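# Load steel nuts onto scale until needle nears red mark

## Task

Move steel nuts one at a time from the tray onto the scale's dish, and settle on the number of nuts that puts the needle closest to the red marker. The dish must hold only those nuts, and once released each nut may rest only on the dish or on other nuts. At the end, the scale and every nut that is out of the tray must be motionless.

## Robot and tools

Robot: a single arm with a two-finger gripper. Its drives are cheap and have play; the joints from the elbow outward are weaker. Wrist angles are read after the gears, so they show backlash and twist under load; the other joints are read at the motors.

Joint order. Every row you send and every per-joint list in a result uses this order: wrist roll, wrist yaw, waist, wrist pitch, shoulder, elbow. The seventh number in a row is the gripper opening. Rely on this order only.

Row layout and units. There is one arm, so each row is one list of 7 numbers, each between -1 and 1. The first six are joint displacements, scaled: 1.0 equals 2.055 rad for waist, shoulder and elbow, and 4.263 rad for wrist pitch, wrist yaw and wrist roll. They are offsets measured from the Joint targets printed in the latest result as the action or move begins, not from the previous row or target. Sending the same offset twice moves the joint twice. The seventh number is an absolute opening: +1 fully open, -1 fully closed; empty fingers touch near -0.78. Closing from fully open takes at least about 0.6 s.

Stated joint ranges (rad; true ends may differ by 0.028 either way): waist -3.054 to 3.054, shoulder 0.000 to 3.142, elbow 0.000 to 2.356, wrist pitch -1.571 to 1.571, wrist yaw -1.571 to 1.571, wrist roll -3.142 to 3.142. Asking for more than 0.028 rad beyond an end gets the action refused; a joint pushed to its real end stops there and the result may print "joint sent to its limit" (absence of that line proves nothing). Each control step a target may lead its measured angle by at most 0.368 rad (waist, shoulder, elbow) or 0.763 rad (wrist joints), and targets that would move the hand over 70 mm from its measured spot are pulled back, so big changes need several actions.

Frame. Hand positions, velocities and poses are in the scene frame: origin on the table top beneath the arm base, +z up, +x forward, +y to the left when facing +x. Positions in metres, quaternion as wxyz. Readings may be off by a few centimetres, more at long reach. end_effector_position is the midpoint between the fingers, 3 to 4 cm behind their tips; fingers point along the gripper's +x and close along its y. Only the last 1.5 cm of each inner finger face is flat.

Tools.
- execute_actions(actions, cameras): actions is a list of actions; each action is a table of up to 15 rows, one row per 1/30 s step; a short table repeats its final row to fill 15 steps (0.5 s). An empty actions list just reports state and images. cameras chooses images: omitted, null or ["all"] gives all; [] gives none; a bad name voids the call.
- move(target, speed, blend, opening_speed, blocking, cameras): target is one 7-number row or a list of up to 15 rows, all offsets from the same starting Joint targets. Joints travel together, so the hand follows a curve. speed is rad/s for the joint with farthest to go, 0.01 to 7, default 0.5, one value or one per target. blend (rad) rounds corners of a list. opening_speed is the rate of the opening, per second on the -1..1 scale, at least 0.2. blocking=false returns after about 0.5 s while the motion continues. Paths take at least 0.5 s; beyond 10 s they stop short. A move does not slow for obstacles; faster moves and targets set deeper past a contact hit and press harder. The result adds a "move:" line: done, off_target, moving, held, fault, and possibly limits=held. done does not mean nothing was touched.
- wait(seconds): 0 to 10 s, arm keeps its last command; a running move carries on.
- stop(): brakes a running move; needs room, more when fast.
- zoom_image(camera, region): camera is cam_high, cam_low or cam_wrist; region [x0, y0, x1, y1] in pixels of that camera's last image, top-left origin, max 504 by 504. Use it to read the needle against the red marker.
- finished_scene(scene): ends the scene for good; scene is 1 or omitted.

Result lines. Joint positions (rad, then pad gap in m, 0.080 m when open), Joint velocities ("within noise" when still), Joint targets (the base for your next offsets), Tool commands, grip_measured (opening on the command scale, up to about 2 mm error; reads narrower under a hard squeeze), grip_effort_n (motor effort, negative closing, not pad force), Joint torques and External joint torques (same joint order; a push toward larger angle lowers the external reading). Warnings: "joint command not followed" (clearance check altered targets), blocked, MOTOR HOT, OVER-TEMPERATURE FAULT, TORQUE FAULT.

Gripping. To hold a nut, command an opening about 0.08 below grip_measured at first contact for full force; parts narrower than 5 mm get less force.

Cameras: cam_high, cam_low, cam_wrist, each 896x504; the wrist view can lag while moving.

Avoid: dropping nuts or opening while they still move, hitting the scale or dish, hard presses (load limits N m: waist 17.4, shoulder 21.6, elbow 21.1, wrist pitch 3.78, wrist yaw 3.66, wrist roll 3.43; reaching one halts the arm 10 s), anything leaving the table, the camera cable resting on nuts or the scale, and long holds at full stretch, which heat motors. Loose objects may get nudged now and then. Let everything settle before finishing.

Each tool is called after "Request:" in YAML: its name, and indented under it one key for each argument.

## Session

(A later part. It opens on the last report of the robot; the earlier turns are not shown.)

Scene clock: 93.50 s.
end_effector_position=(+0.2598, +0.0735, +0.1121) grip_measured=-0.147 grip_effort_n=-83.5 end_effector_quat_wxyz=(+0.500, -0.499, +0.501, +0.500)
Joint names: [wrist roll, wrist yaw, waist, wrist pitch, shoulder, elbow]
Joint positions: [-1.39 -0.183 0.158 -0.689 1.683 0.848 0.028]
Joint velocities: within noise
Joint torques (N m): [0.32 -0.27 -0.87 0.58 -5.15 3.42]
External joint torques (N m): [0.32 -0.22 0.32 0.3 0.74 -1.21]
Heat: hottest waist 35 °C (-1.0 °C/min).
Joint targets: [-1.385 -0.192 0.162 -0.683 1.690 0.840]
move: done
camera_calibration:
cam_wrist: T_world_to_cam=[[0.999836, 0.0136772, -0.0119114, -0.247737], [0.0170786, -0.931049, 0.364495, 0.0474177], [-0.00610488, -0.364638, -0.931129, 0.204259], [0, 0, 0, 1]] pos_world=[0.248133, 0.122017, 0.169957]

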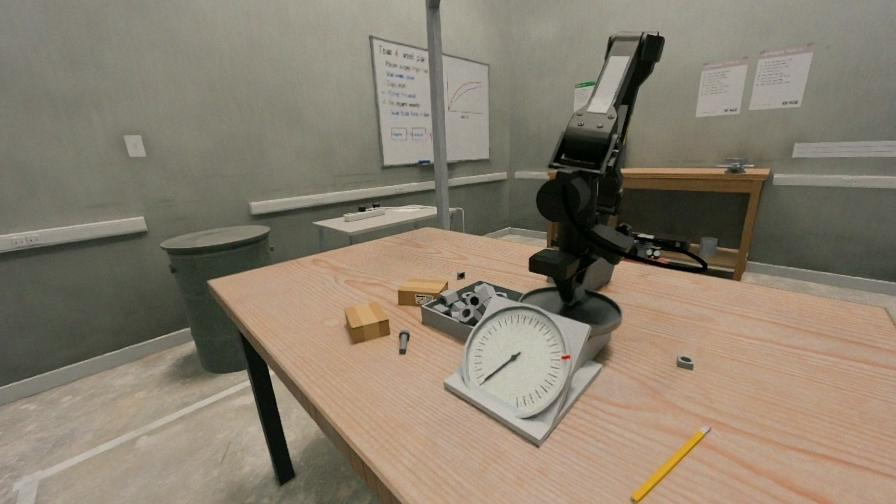

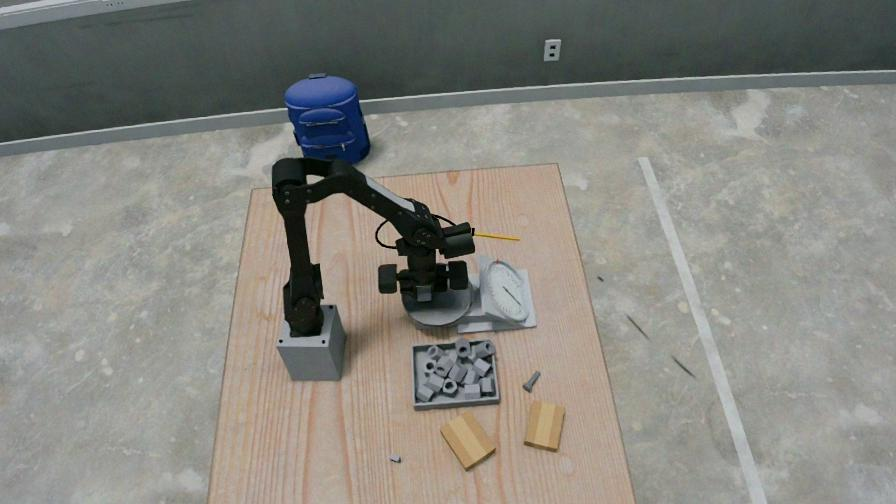

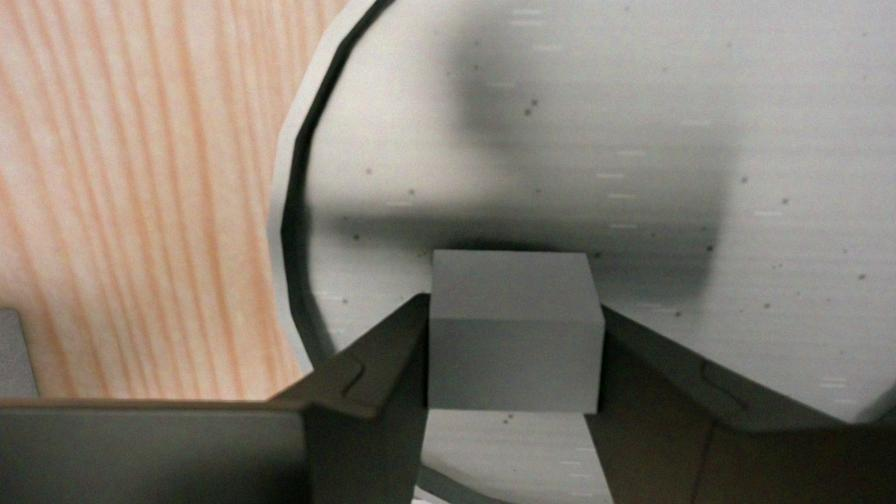

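Request:
move:
  target: [0.0005, 0, 0.0010, 0.0032, 0.0035, -0.0028, -0.17]
  speed: 0.1
  cameras: ["cam_high", "cam_wrist"]

Request:
zoom_image:
  camera: "cam_high"
  region: [450, 295, 590, 425]

Scene clock: 95.43 s.
end_effector_position=(+0.2597, +0.0734, +0.1103) grip_measured=-0.147 grip_effort_n=-83.5 end_effector_quat_wxyz=(+0.500, -0.498, +0.502, +0.499)
Joint names: [wrist roll, wrist yaw, waist, wrist pitch, shoulder, elbow]
Joint positions: [-1.387 -0.183 0.16 -0.679 1.686 0.843 0.028]
Joint velocities: within noise
Joint torques (N m): [0.32 -0.27 -0.81 0.82 -4.77 3.24]
External joint torques (N m): [0.32 -0.22 0.39 0.52 1.16 -1.42]
Heat: hottest waist 35 °C (-1.0 °C/min).
Joint targets: [-1.383 -0.192 0.164 -0.669 1.697 0.834]
move: done
camera_calibration:
cam_wrist: T_world_to_cam=[[0.999864, 0.0119648, -0.0113488, -0.247547], [0.0152778, -0.93114, 0.364342, 0.0485033], [-0.00620801, -0.364466, -0.931196, 0.202469], [0, 0, 0, 1]] pos_world=[0.248029, 0.121918, 0.168057]
Images, in order (width x height): cam_high 896x504, cam_wrist 896x504.

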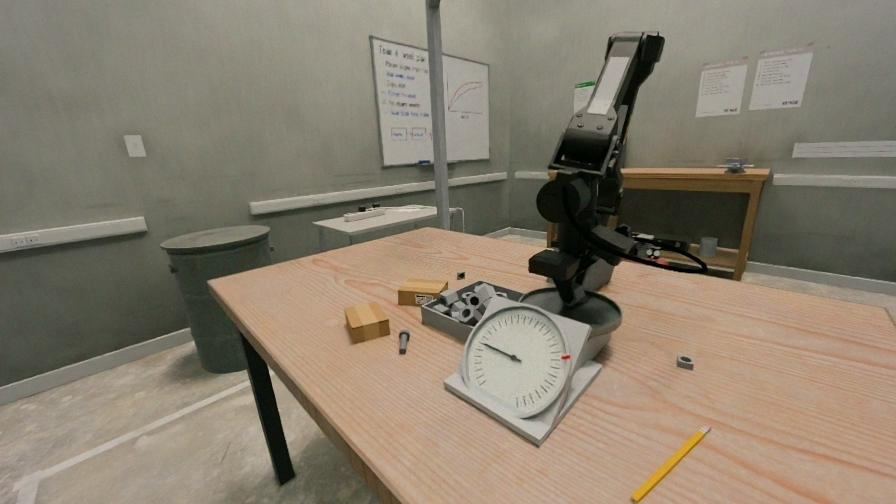

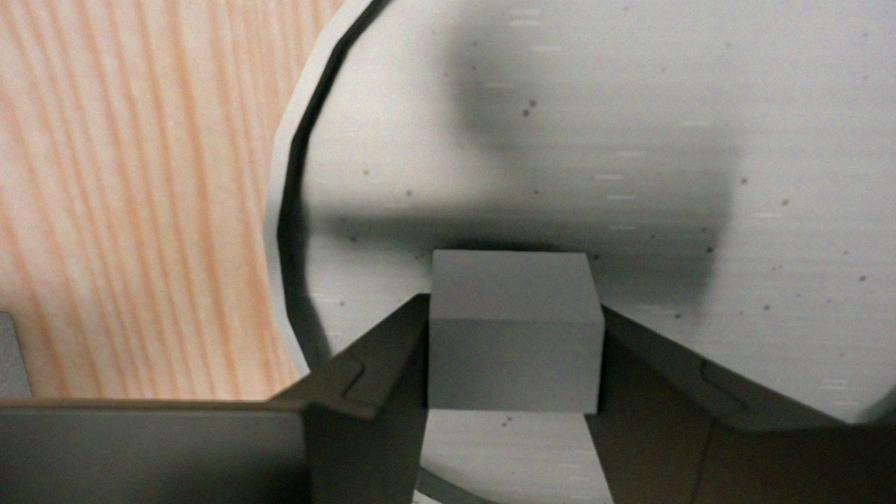

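Scaled by 3.600.

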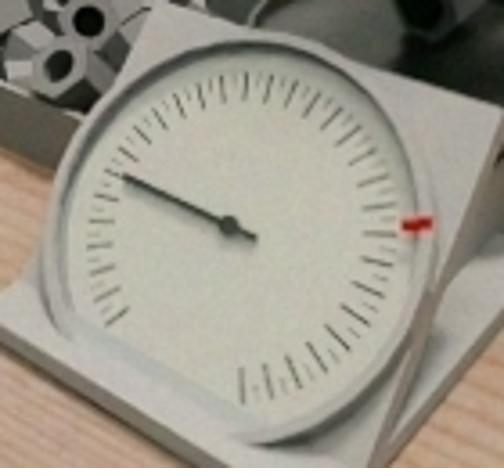

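Request:
move:
  target: [0, 0, 0, 0, 0, 0, 0.15]
  speed: 0.1
  opening_speed: 0.8
  cameras: ["cam_high", "cam_wrist"]

Request:
zoom_image:
  camera: "cam_high"
  region: [450, 295, 590, 425]

Scene clock: 96.63 s.
end_effector_position=(+0.2604, +0.0736, +0.1099) grip_measured=+0.147 grip_effort_n=13.3 end_effector_quat_wxyz=(+0.501, -0.499, +0.501, +0.499)
Joint names: [wrist roll, wrist yaw, waist, wrist pitch, shoulder, elbow]
Joint positions: [-1.387 -0.183 0.16 -0.675 1.688 0.843 0.042]
Joint velocities: within noise
Joint torques (N m): [0.33 -0.27 -0.82 0.58 -4.9 3.31]
External joint torques (N m): [0.33 -0.22 0.37 0.25 1.09 -1.41]
Heat: hottest waist 35 °C (-1.0 °C/min).
Joint targets: [-1.383 -0.192 0.164 -0.669 1.697 0.834]
move: done
camera_calibration:
cam_wrist: T_world_to_cam=[[0.999881, 0.0128711, -0.00847384, -0.248662], [0.0150724, -0.931322, 0.363885, 0.0489795], [-0.00320828, -0.36397, -0.931405, 0.2014], [0, 0, 0, 1]] pos_world=[0.248541, 0.12212, 0.167655]
Images, in order (width x height): cam_high 896x504, cam_wrist 896x504.

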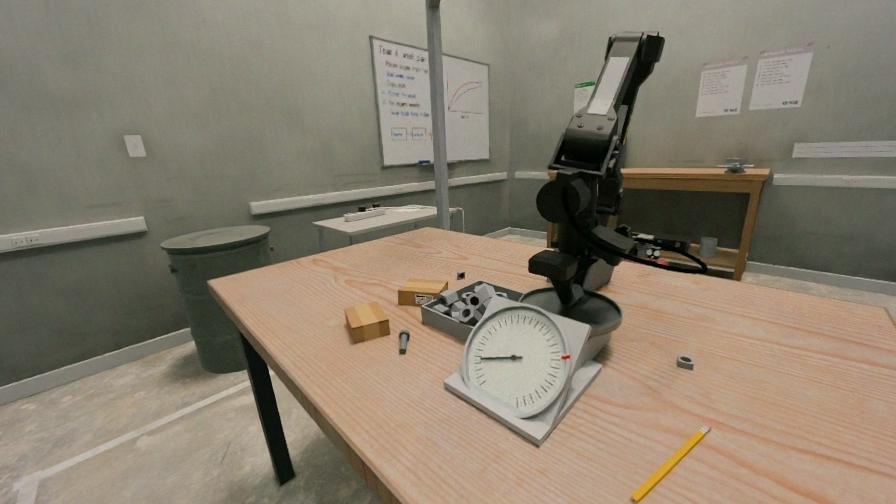

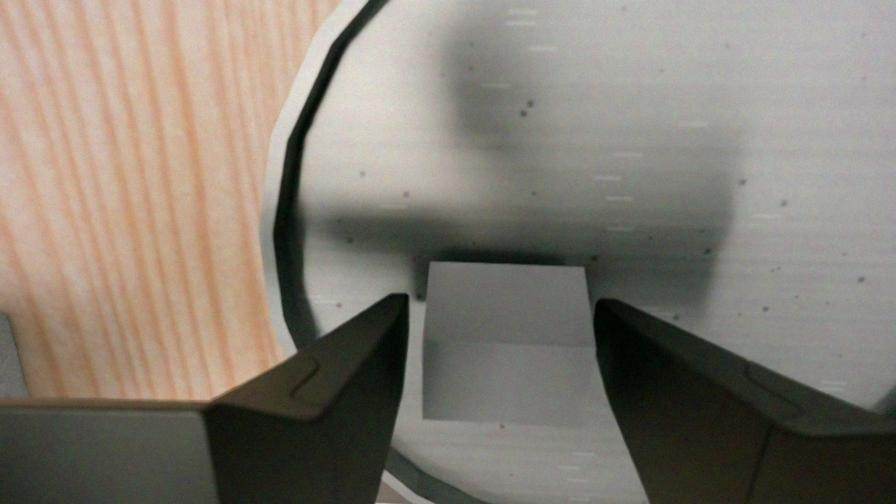

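Scaled by 3.600.

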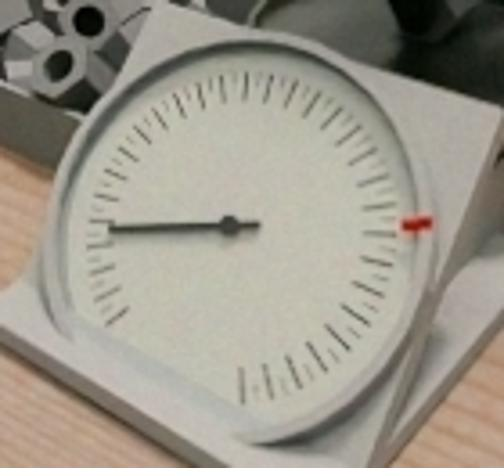

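Request:
zoom_image:
  camera: "cam_high"
  region: [460, 300, 525, 400]

Request:
zoom_image:
  camera: "cam_high"
  region: [505, 300, 575, 400]

Scaled by 5.040.

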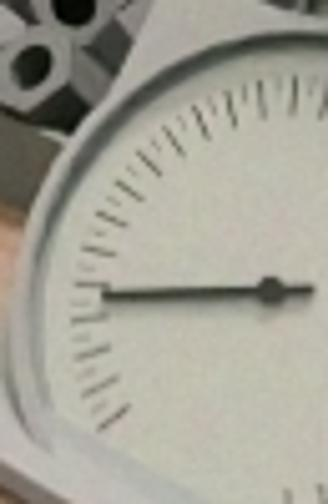

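Scaled by 5.040.

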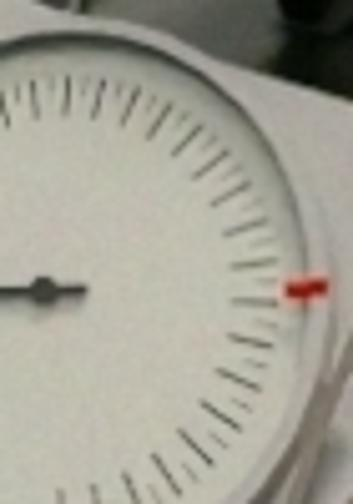

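Request:
move:
  target:
    - [0, 0, 0, 0, 0, 0, 0.4]
    - [-0.0089, 0.0002, -0.0165, -0.0448, -0.0526, 0.0506, 0.4]
    - [-0.1569, 0.0023, -0.3173, -0.1193, 0.1328, 0.3236, 0.4]
  speed: [0.5, 0.4, 1.2]
  blend: [0, 0.04, 0]

Request:
zoom_image:
  camera: "cam_high"
  region: [450, 295, 590, 425]

Scene clock: 106.63 s.
end_effector_position=(+0.3245, -0.1185, +0.2157) grip_measured=+0.398 grip_effort_n=13.3 end_effector_quat_wxyz=(+0.505, -0.494, +0.501, +0.499)
Joint names: [wrist roll, wrist yaw, waist, wrist pitch, shoulder, elbow]
Joint positions: [-2.038 -0.183 -0.489 -1.178 1.957 1.489 0.053]
Joint velocities: within noise
Joint torques (N m): [-0.38 0.1 -1.58 0.03 -6.83 6.11]
External joint torques (N m): [-0.39 0.15 0.04 -0.2 1.17 0.54]
Heat: hottest waist 35 °C (-1.0 °C/min).
Joint targets: [-2.052 -0.182 -0.488 -1.178 1.970 1.499]
move: done
camera_calibration:
cam_wrist: T_world_to_cam=[[0.999952, 0.00257645, -0.00946153, -0.310416], [0.00577984, -0.934304, 0.356429, -0.165179], [-0.00792163, -0.356467, -0.934274, 0.233326], [0, 0, 0, 1]] pos_world=[0.313204, -0.0703549, 0.273929]

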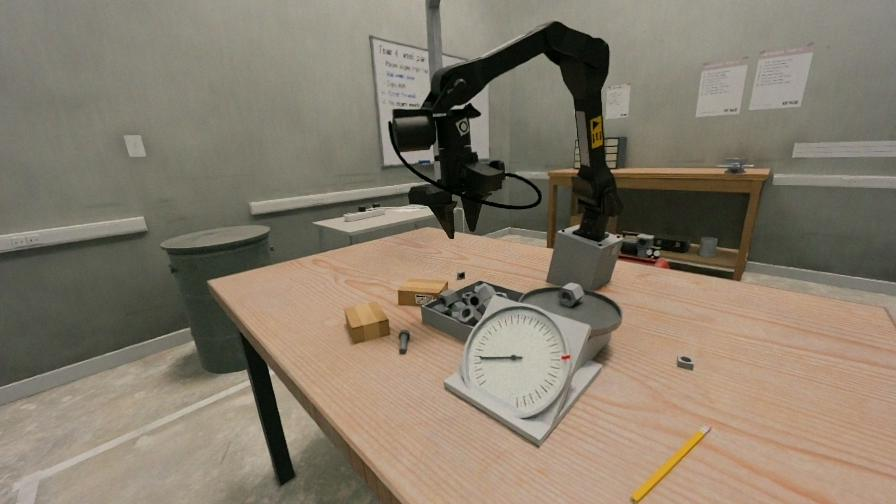

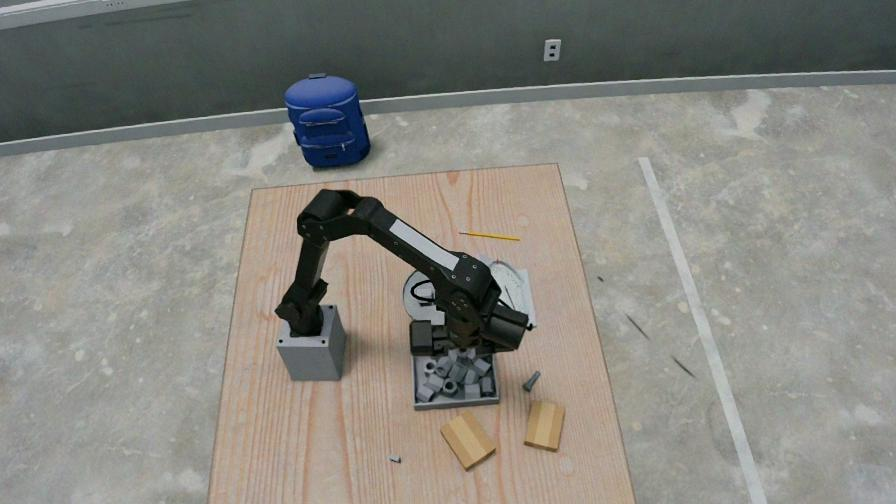

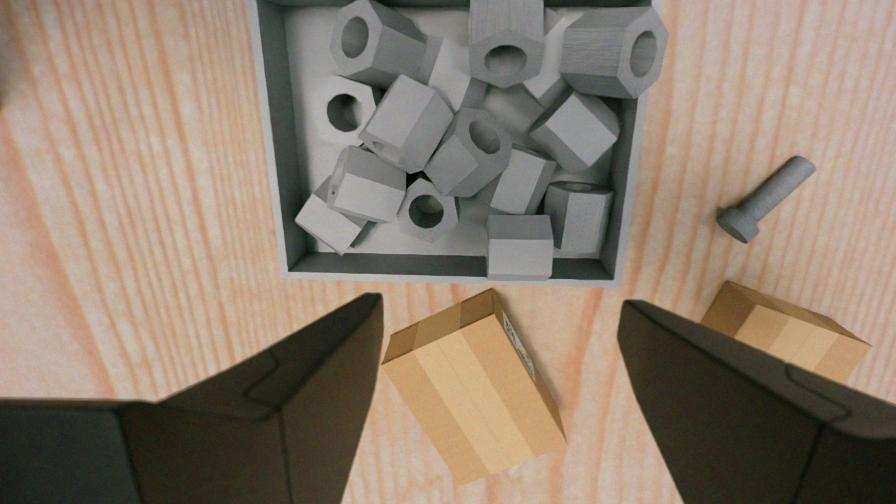

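Scaled by 3.600.

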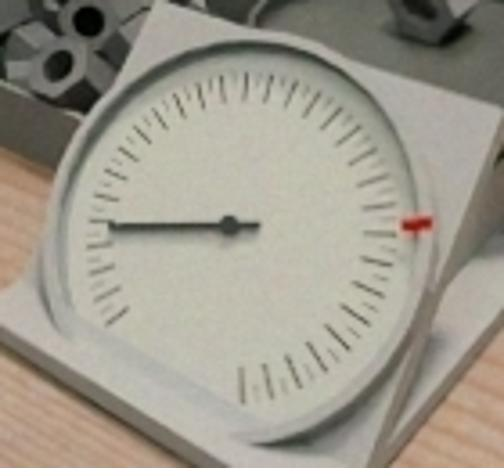

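Request:
zoom_image:
  camera: "cam_wrist"
  region: [440, 120, 640, 300]

Request:
zoom_image:
  camera: "cam_wrist"
  region: [280, 0, 480, 180]

Request:
zoom_image:
  camera: "cam_wrist"
  region: [460, 0, 680, 180]

Scaled by 2.520.

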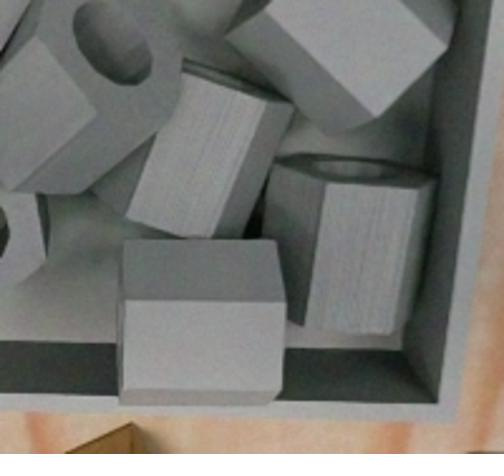

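Scaled by 2.520.

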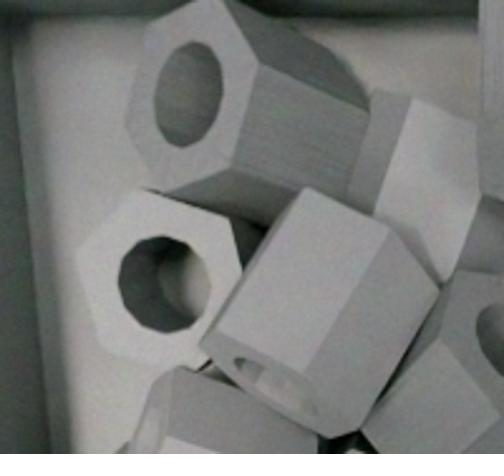

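Scaled by 2.291.

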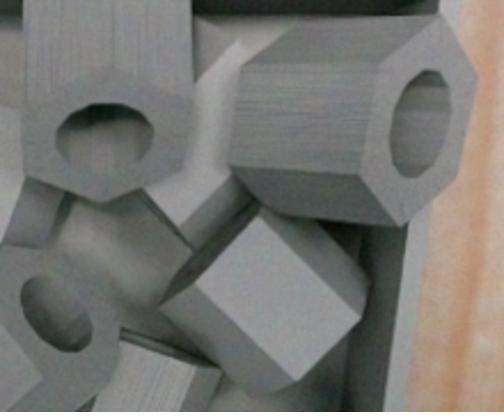

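Request:
move:
  target:
    - [0, 0.0005, -0.001, 0.0692, 0.1056, -0.0414, 0.25]
    - [0, 0.0005, 0.0083, 0.1003, 0.1397, -0.0696, 0.25]
    - [0, 0.0005, 0.0083, 0.1003, 0.1397, -0.0696, -0.16]
  speed: [0.8, 0.35, 0.5]
  blend: [0.03, 0, 0]
  opening_speed: 1.0
  cameras: ["cam_wrist"]

Scene clock: 115.90 s.
end_effector_position=(+0.3454, -0.1494, +0.0865) grip_measured=-0.141 grip_effort_n=-83.5 end_effector_quat_wxyz=(+0.501, -0.501, +0.497, +0.501)
Joint names: [wrist roll, wrist yaw, waist, wrist pitch, shoulder, elbow]
Joint positions: [-2.039 -0.182 -0.474 -0.756 2.246 1.364 0.029]
Joint velocities: within noise
Joint torques (N m): [-0.37 0.12 -1.46 0.52 -8.14 3.55]
External joint torques (N m): [-0.37 0.17 0.44 0.25 1.27 -1.4]
Heat: hottest waist 35 °C (-1.0 °C/min).
Joint targets: [-2.052 -0.180 -0.471 -0.750 2.257 1.356]
move: done
camera_calibration:
cam_wrist: T_world_to_cam=[[0.999789, 0.0199291, -0.00493627, -0.330275], [0.0203661, -0.932209, 0.361346, -0.153256], [0.00259965, -0.36137, -0.932419, 0.097163], [0, 0, 0, 1]] pos_world=[0.333074, -0.101173, 0.144345]
Images, in order (width x height): cam_wrist 896x504.

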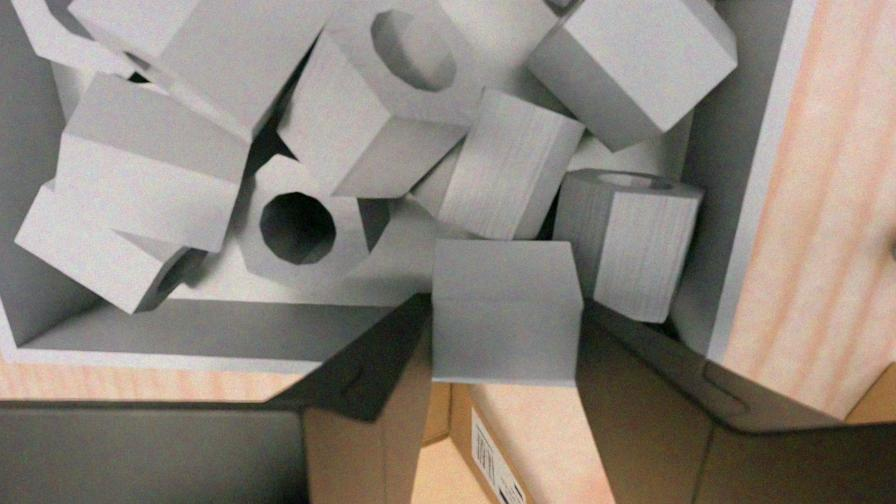

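Request:
move:
  target:
    - [0, 0, -0.0102, -0.0335, -0.0428, 0.0360, -0.16]
    - [-0.0042, 0, -0.0204, -0.0708, -0.0730, 0.0832, -0.16]
    - [0.1178, -0.0035, 0.2292, -0.0169, -0.3022, -0.2209, -0.16]
    - [0.1222, -0.0040, 0.2376, 0.0070, -0.2754, -0.2453, -0.16]
  speed: [0.4, 0.8, 1.2, 0.15]
  blend: [0.03, 0.08, 0.01, 0]
  cameras: ["cam_high", "cam_wrist"]

Request:
zoom_image:
  camera: "cam_high"
  region: [450, 295, 590, 425]

Scene clock: 127.50 s.
end_effector_position=(+0.2638, +0.0365, +0.1226) grip_measured=-0.141 grip_effort_n=-83.5 end_effector_quat_wxyz=(+0.500, -0.499, +0.502, +0.499)
Joint names: [wrist roll, wrist yaw, waist, wrist pitch, shoulder, elbow]
Joint positions: [-1.536 -0.186 0.012 -0.732 1.68 0.862 0.029]
Joint velocities: within noise
Joint torques (N m): [0.33 -0.33 -0.8 0.89 -4.5 3.34]
External joint torques (N m): [0.33 -0.28 0.41 0.58 1.32 -1.52]
Heat: hottest waist 35 °C (-1.0 °C/min).
Joint targets: [-1.531 -0.197 0.017 -0.720 1.691 0.852]
move: done; blend cut to 0.0795 rad at target 2
camera_calibration:
cam_wrist: T_world_to_cam=[[0.999879, 0.0110105, -0.0110076, -0.251151], [0.0142774, -0.930411, 0.366239, 0.00966197], [-0.00620918, -0.366351, -0.930456, 0.200511], [0, 0, 0, 1]] pos_world=[0.252227, 0.0852123, 0.180263]
Images, in order (width x height): cam_high 896x504, cam_wrist 896x504.

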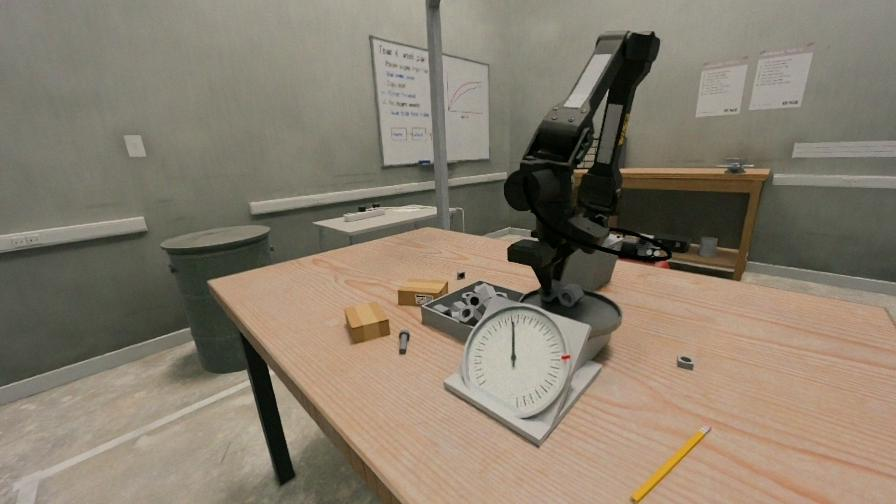

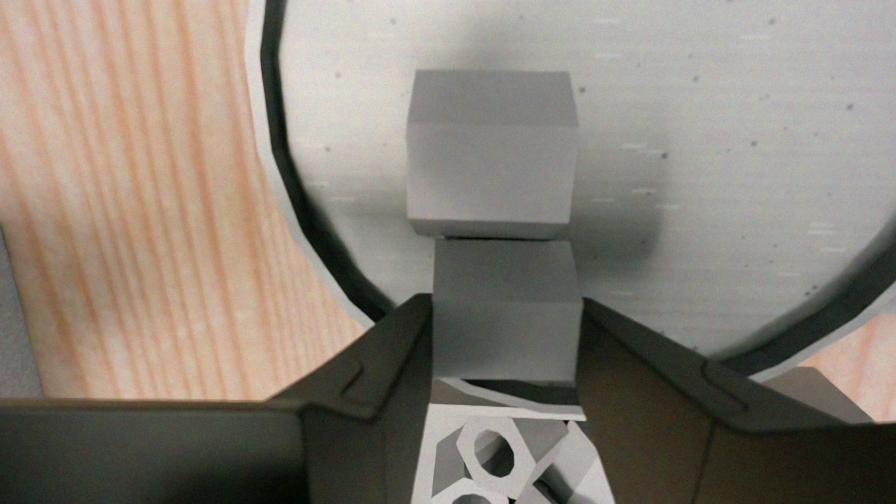

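Scaled by 3.600.

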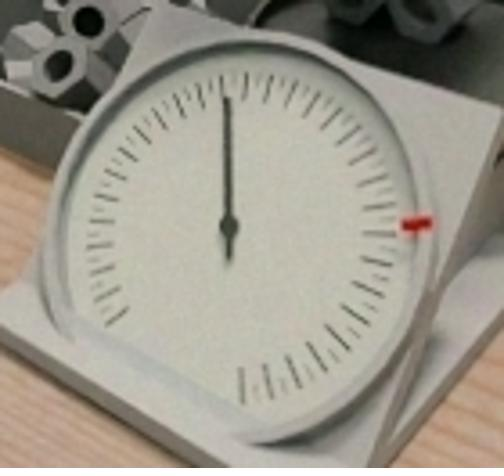

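Request:
move:
  target:
    - [0, 0, 0, 0, 0, 0, 0.25]
    - [-0.0091, 0, -0.0161, -0.0422, -0.0467, 0.0511, 0.25]
    - [-0.1222, 0.0035, -0.2472, -0.1074, 0.1358, 0.3148, 0.25]
  speed: [0.5, 0.4, 1.2]
  blend: [0, 0.04, 0]
  opening_speed: 1.0

Request:
zoom_image:
  camera: "cam_high"
  region: [450, 295, 590, 425]

Request:
zoom_image:
  camera: "cam_wrist"
  region: [250, 0, 450, 180]

Request:
zoom_image:
  camera: "cam_wrist"
  region: [420, 0, 670, 180]

Request:
zoom_image:
  camera: "cam_wrist"
  region: [270, 120, 640, 300]

Scene clock: 132.03 s.
end_effector_position=(+0.3241, -0.1194, +0.2157) grip_measured=+0.248 grip_effort_n=13.3 end_effector_quat_wxyz=(+0.506, -0.494, +0.502, +0.498)
Joint names: [wrist roll, wrist yaw, waist, wrist pitch, shoulder, elbow]
Joint positions: [-2.038 -0.183 -0.492 -1.178 1.958 1.489 0.046]
Joint velocities: within noise
Joint torques (N m): [-0.38 0.12 -1.76 0.01 -6.81 6.14]
External joint torques (N m): [-0.38 0.17 -0.13 -0.25 1.18 0.53]
Heat: hottest waist 35 °C (-1.0 °C/min).
Joint targets: [-2.052 -0.182 -0.491 -1.178 1.971 1.499]
move: done
camera_calibration:
cam_wrist: T_world_to_cam=[[0.999957, -0.0000439054, -0.00932198, -0.310432], [0.00328114, -0.934341, 0.356364, -0.165221], [-0.00872556, -0.356379, -0.934301, 0.233269], [0, 0, 0, 1]] pos_world=[0.312996, -0.0712542, 0.273928]

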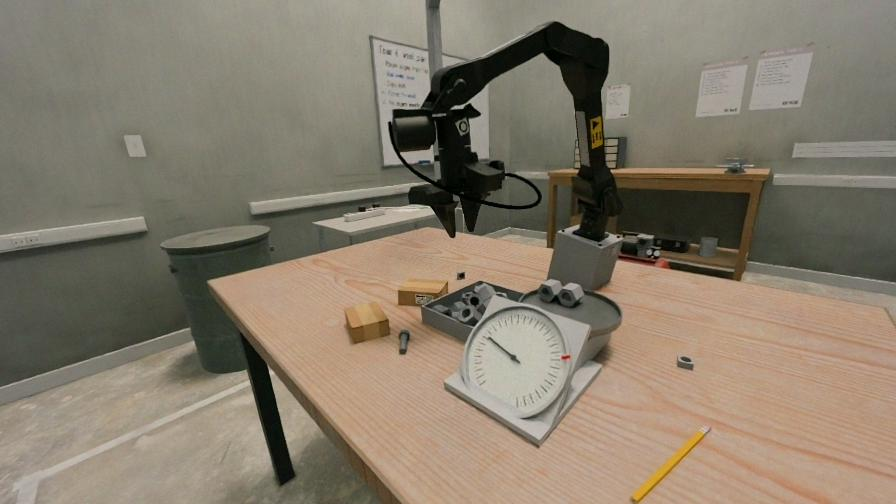

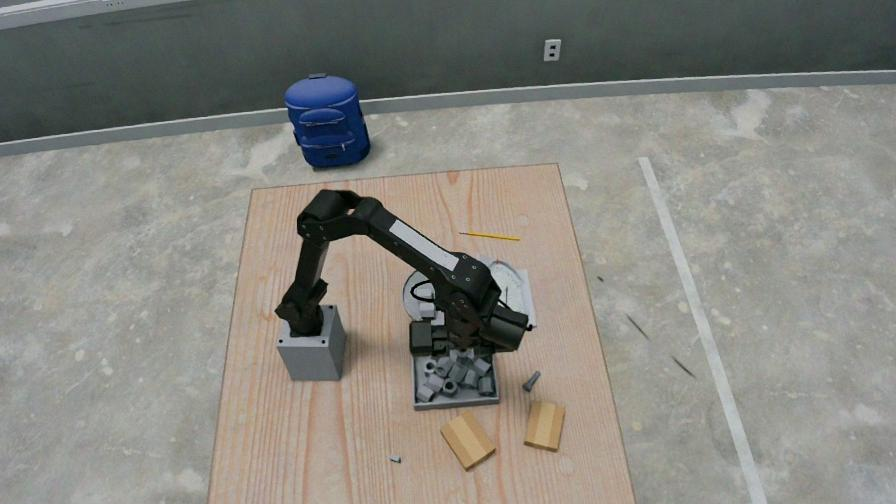

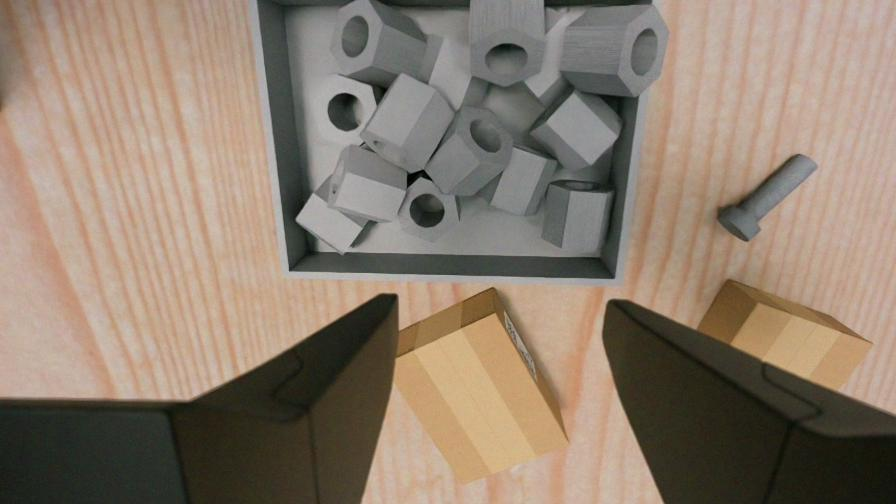

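Scaled by 3.600.

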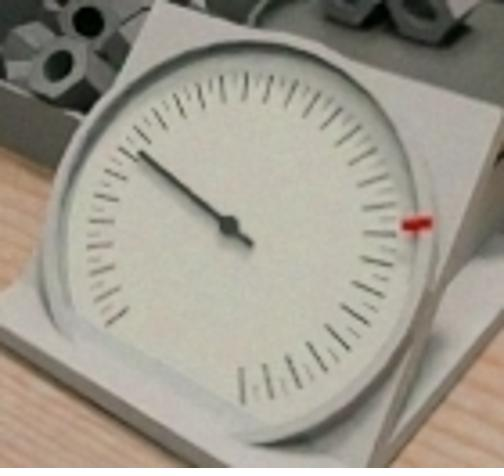

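Scaled by 2.520.

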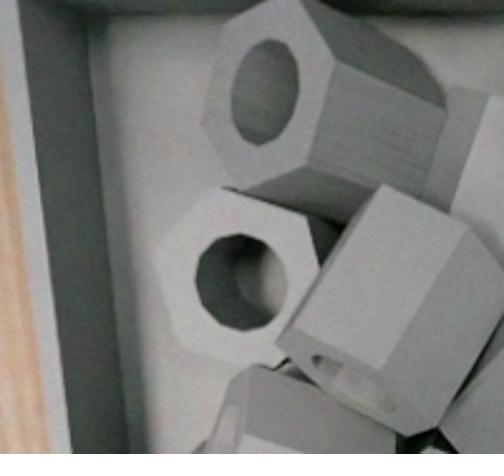

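Scaled by 2.016.

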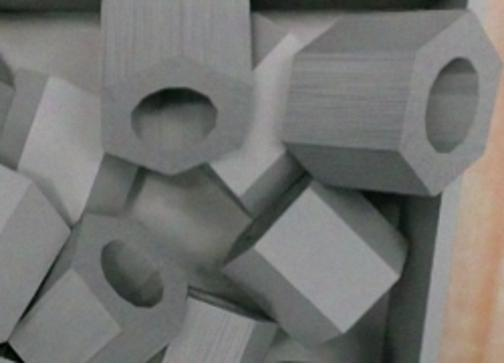

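Scaled by 1.362.

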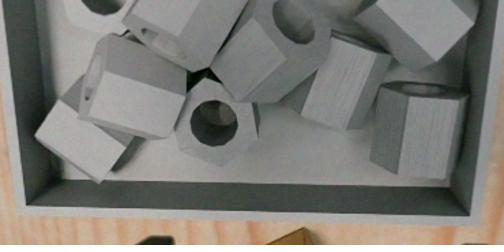

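Request:
zoom_image:
  camera: "cam_wrist"
  region: [290, 130, 470, 260]

Request:
zoom_image:
  camera: "cam_wrist"
  region: [460, 130, 640, 260]

Request:
zoom_image:
  camera: "cam_high"
  region: [410, 270, 520, 350]

Scaled by 2.800.

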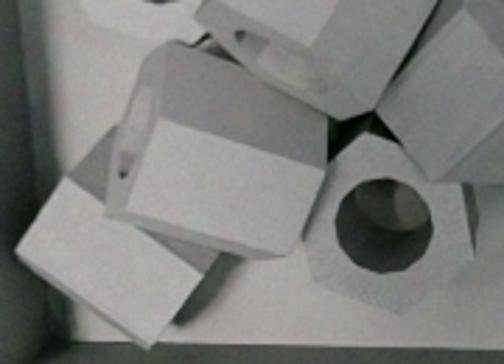

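Scaled by 2.800.

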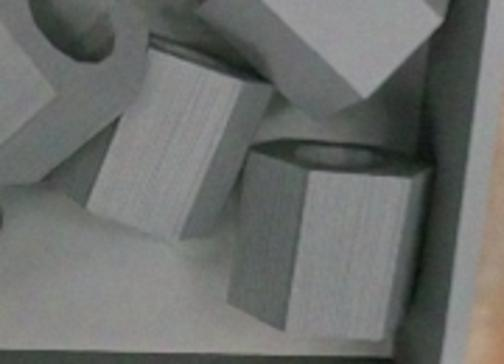

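Scaled by 4.582.

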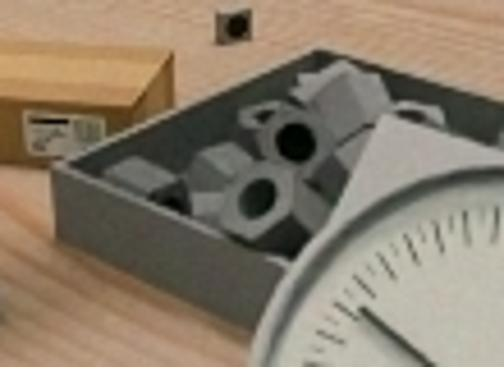

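Request:
move:
  target: [0.0319, -0.0012, 0.0681, 0.0124, 0.0101, -0.0011, 0.25]
  speed: 0.6
  cameras: ["cam_wrist"]

Request:
zoom_image:
  camera: "cam_wrist"
  region: [410, 20, 650, 230]

Request:
zoom_image:
  camera: "cam_wrist"
  region: [230, 60, 470, 270]

Scene clock: 145.10 s.
end_effector_position=(+0.3485, -0.0782, +0.1999) grip_measured=+0.248 grip_effort_n=13.3 end_effector_quat_wxyz=(+0.497, -0.501, +0.498, +0.503)
Joint names: [wrist roll, wrist yaw, waist, wrist pitch, shoulder, elbow]
Joint positions: [-1.921 -0.183 -0.351 -1.132 1.978 1.489 0.046]
Joint velocities: within noise
Joint torques (N m): [0.31 -0.07 -1.67 0.53 -7.1 5.81]
External joint torques (N m): [0.31 -0.02 0 0.26 1.24 0.2]
Heat: hottest waist 35 °C (-1.0 °C/min).
Joint targets: [-1.916 -0.187 -0.351 -1.125 1.991 1.497]
move: done
camera_calibration:
cam_wrist: T_world_to_cam=[[0.999585, 0.0256957, -0.0130335, -0.332103], [0.028677, -0.93106, 0.363736, -0.131223], [-0.00278853, -0.363959, -0.931411, 0.230138], [0, 0, 0, 1]] pos_world=[0.336369, -0.0298821, 0.257755]
Images, in order (width x height): cam_wrist 896x504.

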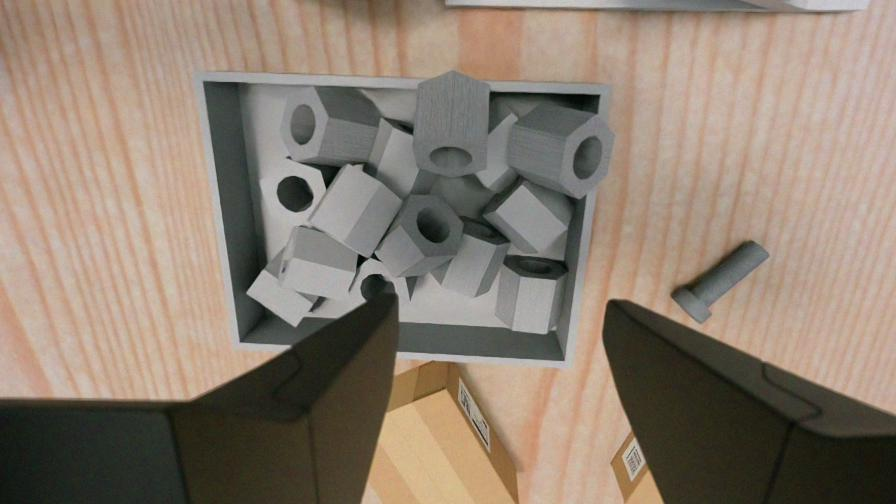

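Scaled by 2.100.

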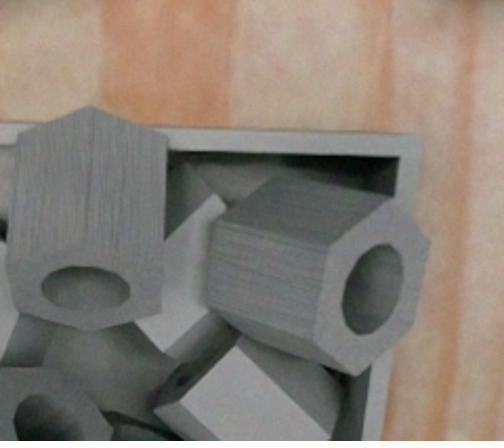

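Scaled by 2.100.

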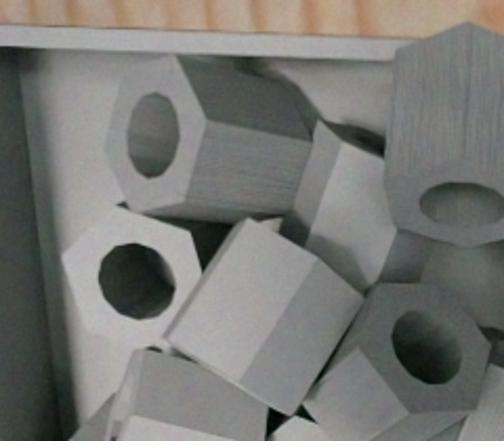

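Request:
zoom_image:
  camera: "cam_wrist"
  region: [350, 160, 470, 310]

Request:
zoom_image:
  camera: "cam_wrist"
  region: [260, 200, 400, 340]

Request:
zoom_image:
  camera: "cam_wrist"
  region: [400, 60, 520, 200]

Request:
zoom_image:
  camera: "cam_wrist"
  region: [430, 160, 600, 350]

Scaled by 3.360.

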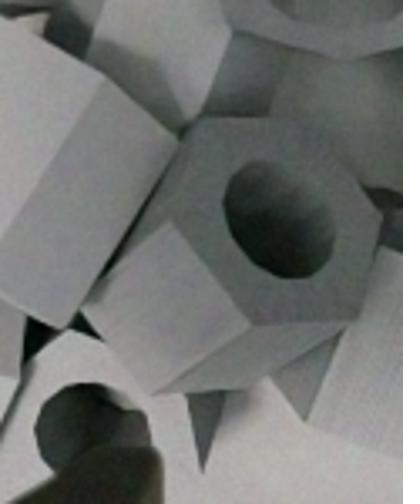

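Scaled by 3.600.

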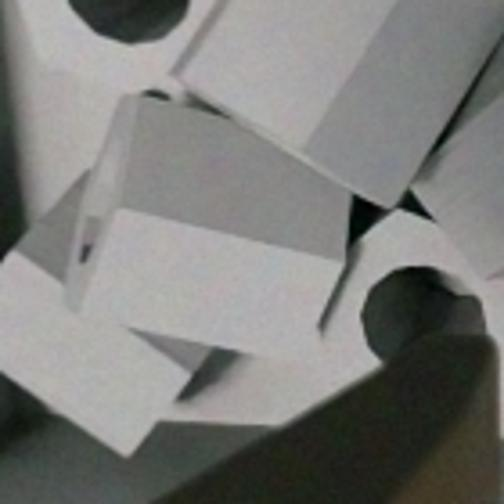

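Scaled by 3.600.

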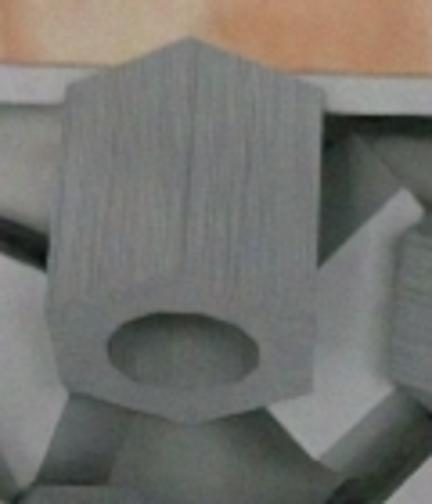

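Scaled by 2.653.

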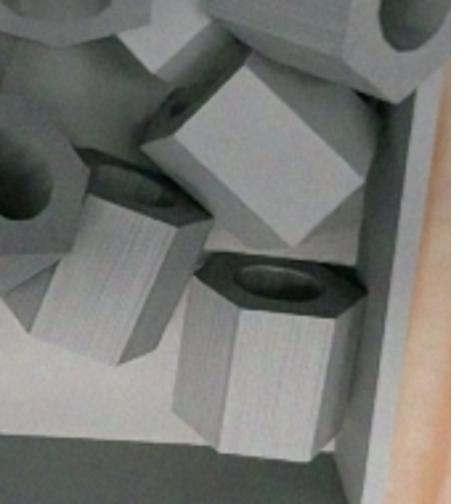

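Request:
move:
  target: [0.0296, -0.0019, 0.0567, 0.0861, 0.0190, -0.1543, 0.25]
  speed: 0.6
  cameras: ["cam_wrist"]

Scene clock: 158.40 s.
end_effector_position=(+0.3363, -0.0499, +0.1098) grip_measured=+0.248 grip_effort_n=13.3 end_effector_quat_wxyz=(+0.499, -0.500, +0.501, +0.499)
Joint names: [wrist roll, wrist yaw, waist, wrist pitch, shoulder, elbow]
Joint positions: [-1.794 -0.185 -0.237 -0.765 2.021 1.19 0.046]
Joint velocities: within noise
Joint torques (N m): [0.28 -0.34 -1.5 0.54 -7.15 3.37]
External joint torques (N m): [0.28 -0.29 0.17 0.26 0.95 -1.54]
Heat: hottest wrist roll 35 °C (+0.0 °C/min).
Joint targets: [-1.790 -0.195 -0.235 -0.758 2.030 1.179]
move: done
camera_calibration:
cam_wrist: T_world_to_cam=[[0.999821, 0.0151993, -0.01127, -0.322477], [0.0182753, -0.930039, 0.367005, -0.0684977], [-0.00490335, -0.367146, -0.930151, 0.156922], [0, 0, 0, 1]] pos_world=[0.324441, -0.00119078, 0.167466]
Images, in order (width x height): cam_wrist 896x504.

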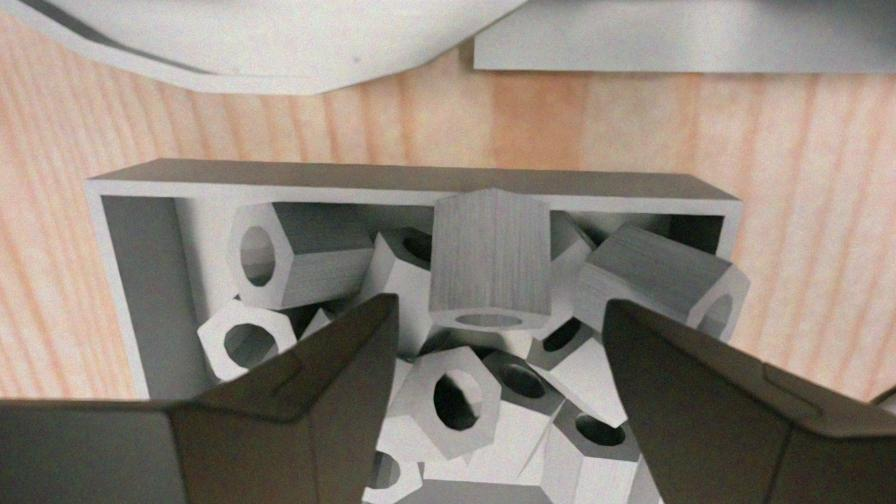

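Request:
move:
  target:
    - [0.0052, 0, 0.0113, 0.0195, 0.0185, -0.0190, 0.12]
    - [0.0052, 0, 0.0113, 0.0195, 0.0185, -0.0190, -0.18]
  speed: 0.3
  opening_speed: 1.0
  cameras: ["cam_wrist"]

Scene clock: 162.17 s.
end_effector_position=(+0.3350, -0.0460, +0.0889) grip_measured=-0.149 grip_effort_n=-83.5 end_effector_quat_wxyz=(+0.499, -0.501, +0.501, +0.499)
Joint names: [wrist roll, wrist yaw, waist, wrist pitch, shoulder, elbow]
Joint positions: [-1.772 -0.185 -0.215 -0.682 2.056 1.148 0.028]
Joint velocities: within noise
Joint torques (N m): [0.3 -0.33 -1.36 0.6 -6.81 3.46]
External joint torques (N m): [0.3 -0.28 0.34 0.32 1.3 -1.17]
Heat: hottest wrist roll 35 °C (+0.0 °C/min).
Joint targets: [-1.768 -0.195 -0.211 -0.675 2.068 1.140]
move: done
camera_calibration:
cam_wrist: T_world_to_cam=[[0.999824, 0.0162747, -0.00934912, -0.321668], [0.0185732, -0.929658, 0.367955, -0.0573782], [-0.00270315, -0.368063, -0.929797, 0.138056], [0, 0, 0, 1]] pos_world=[0.32305, 0.00270617, 0.146469]
Images, in order (width x height): cam_wrist 896x504.

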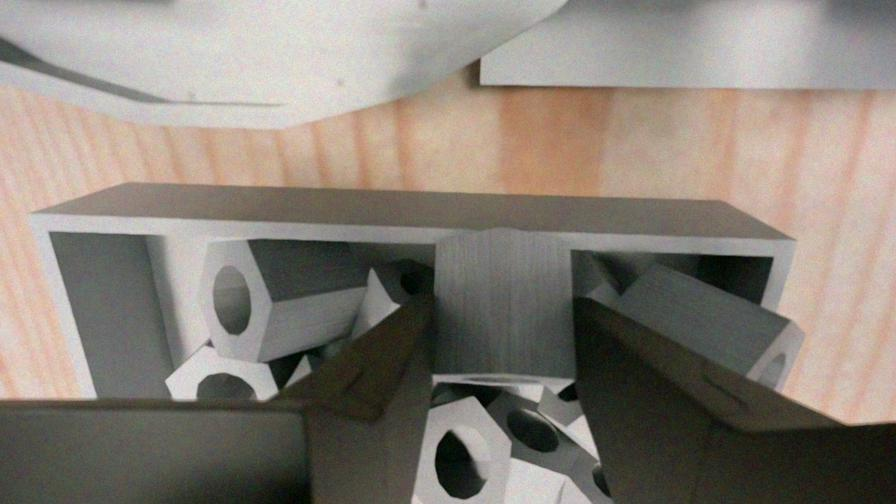

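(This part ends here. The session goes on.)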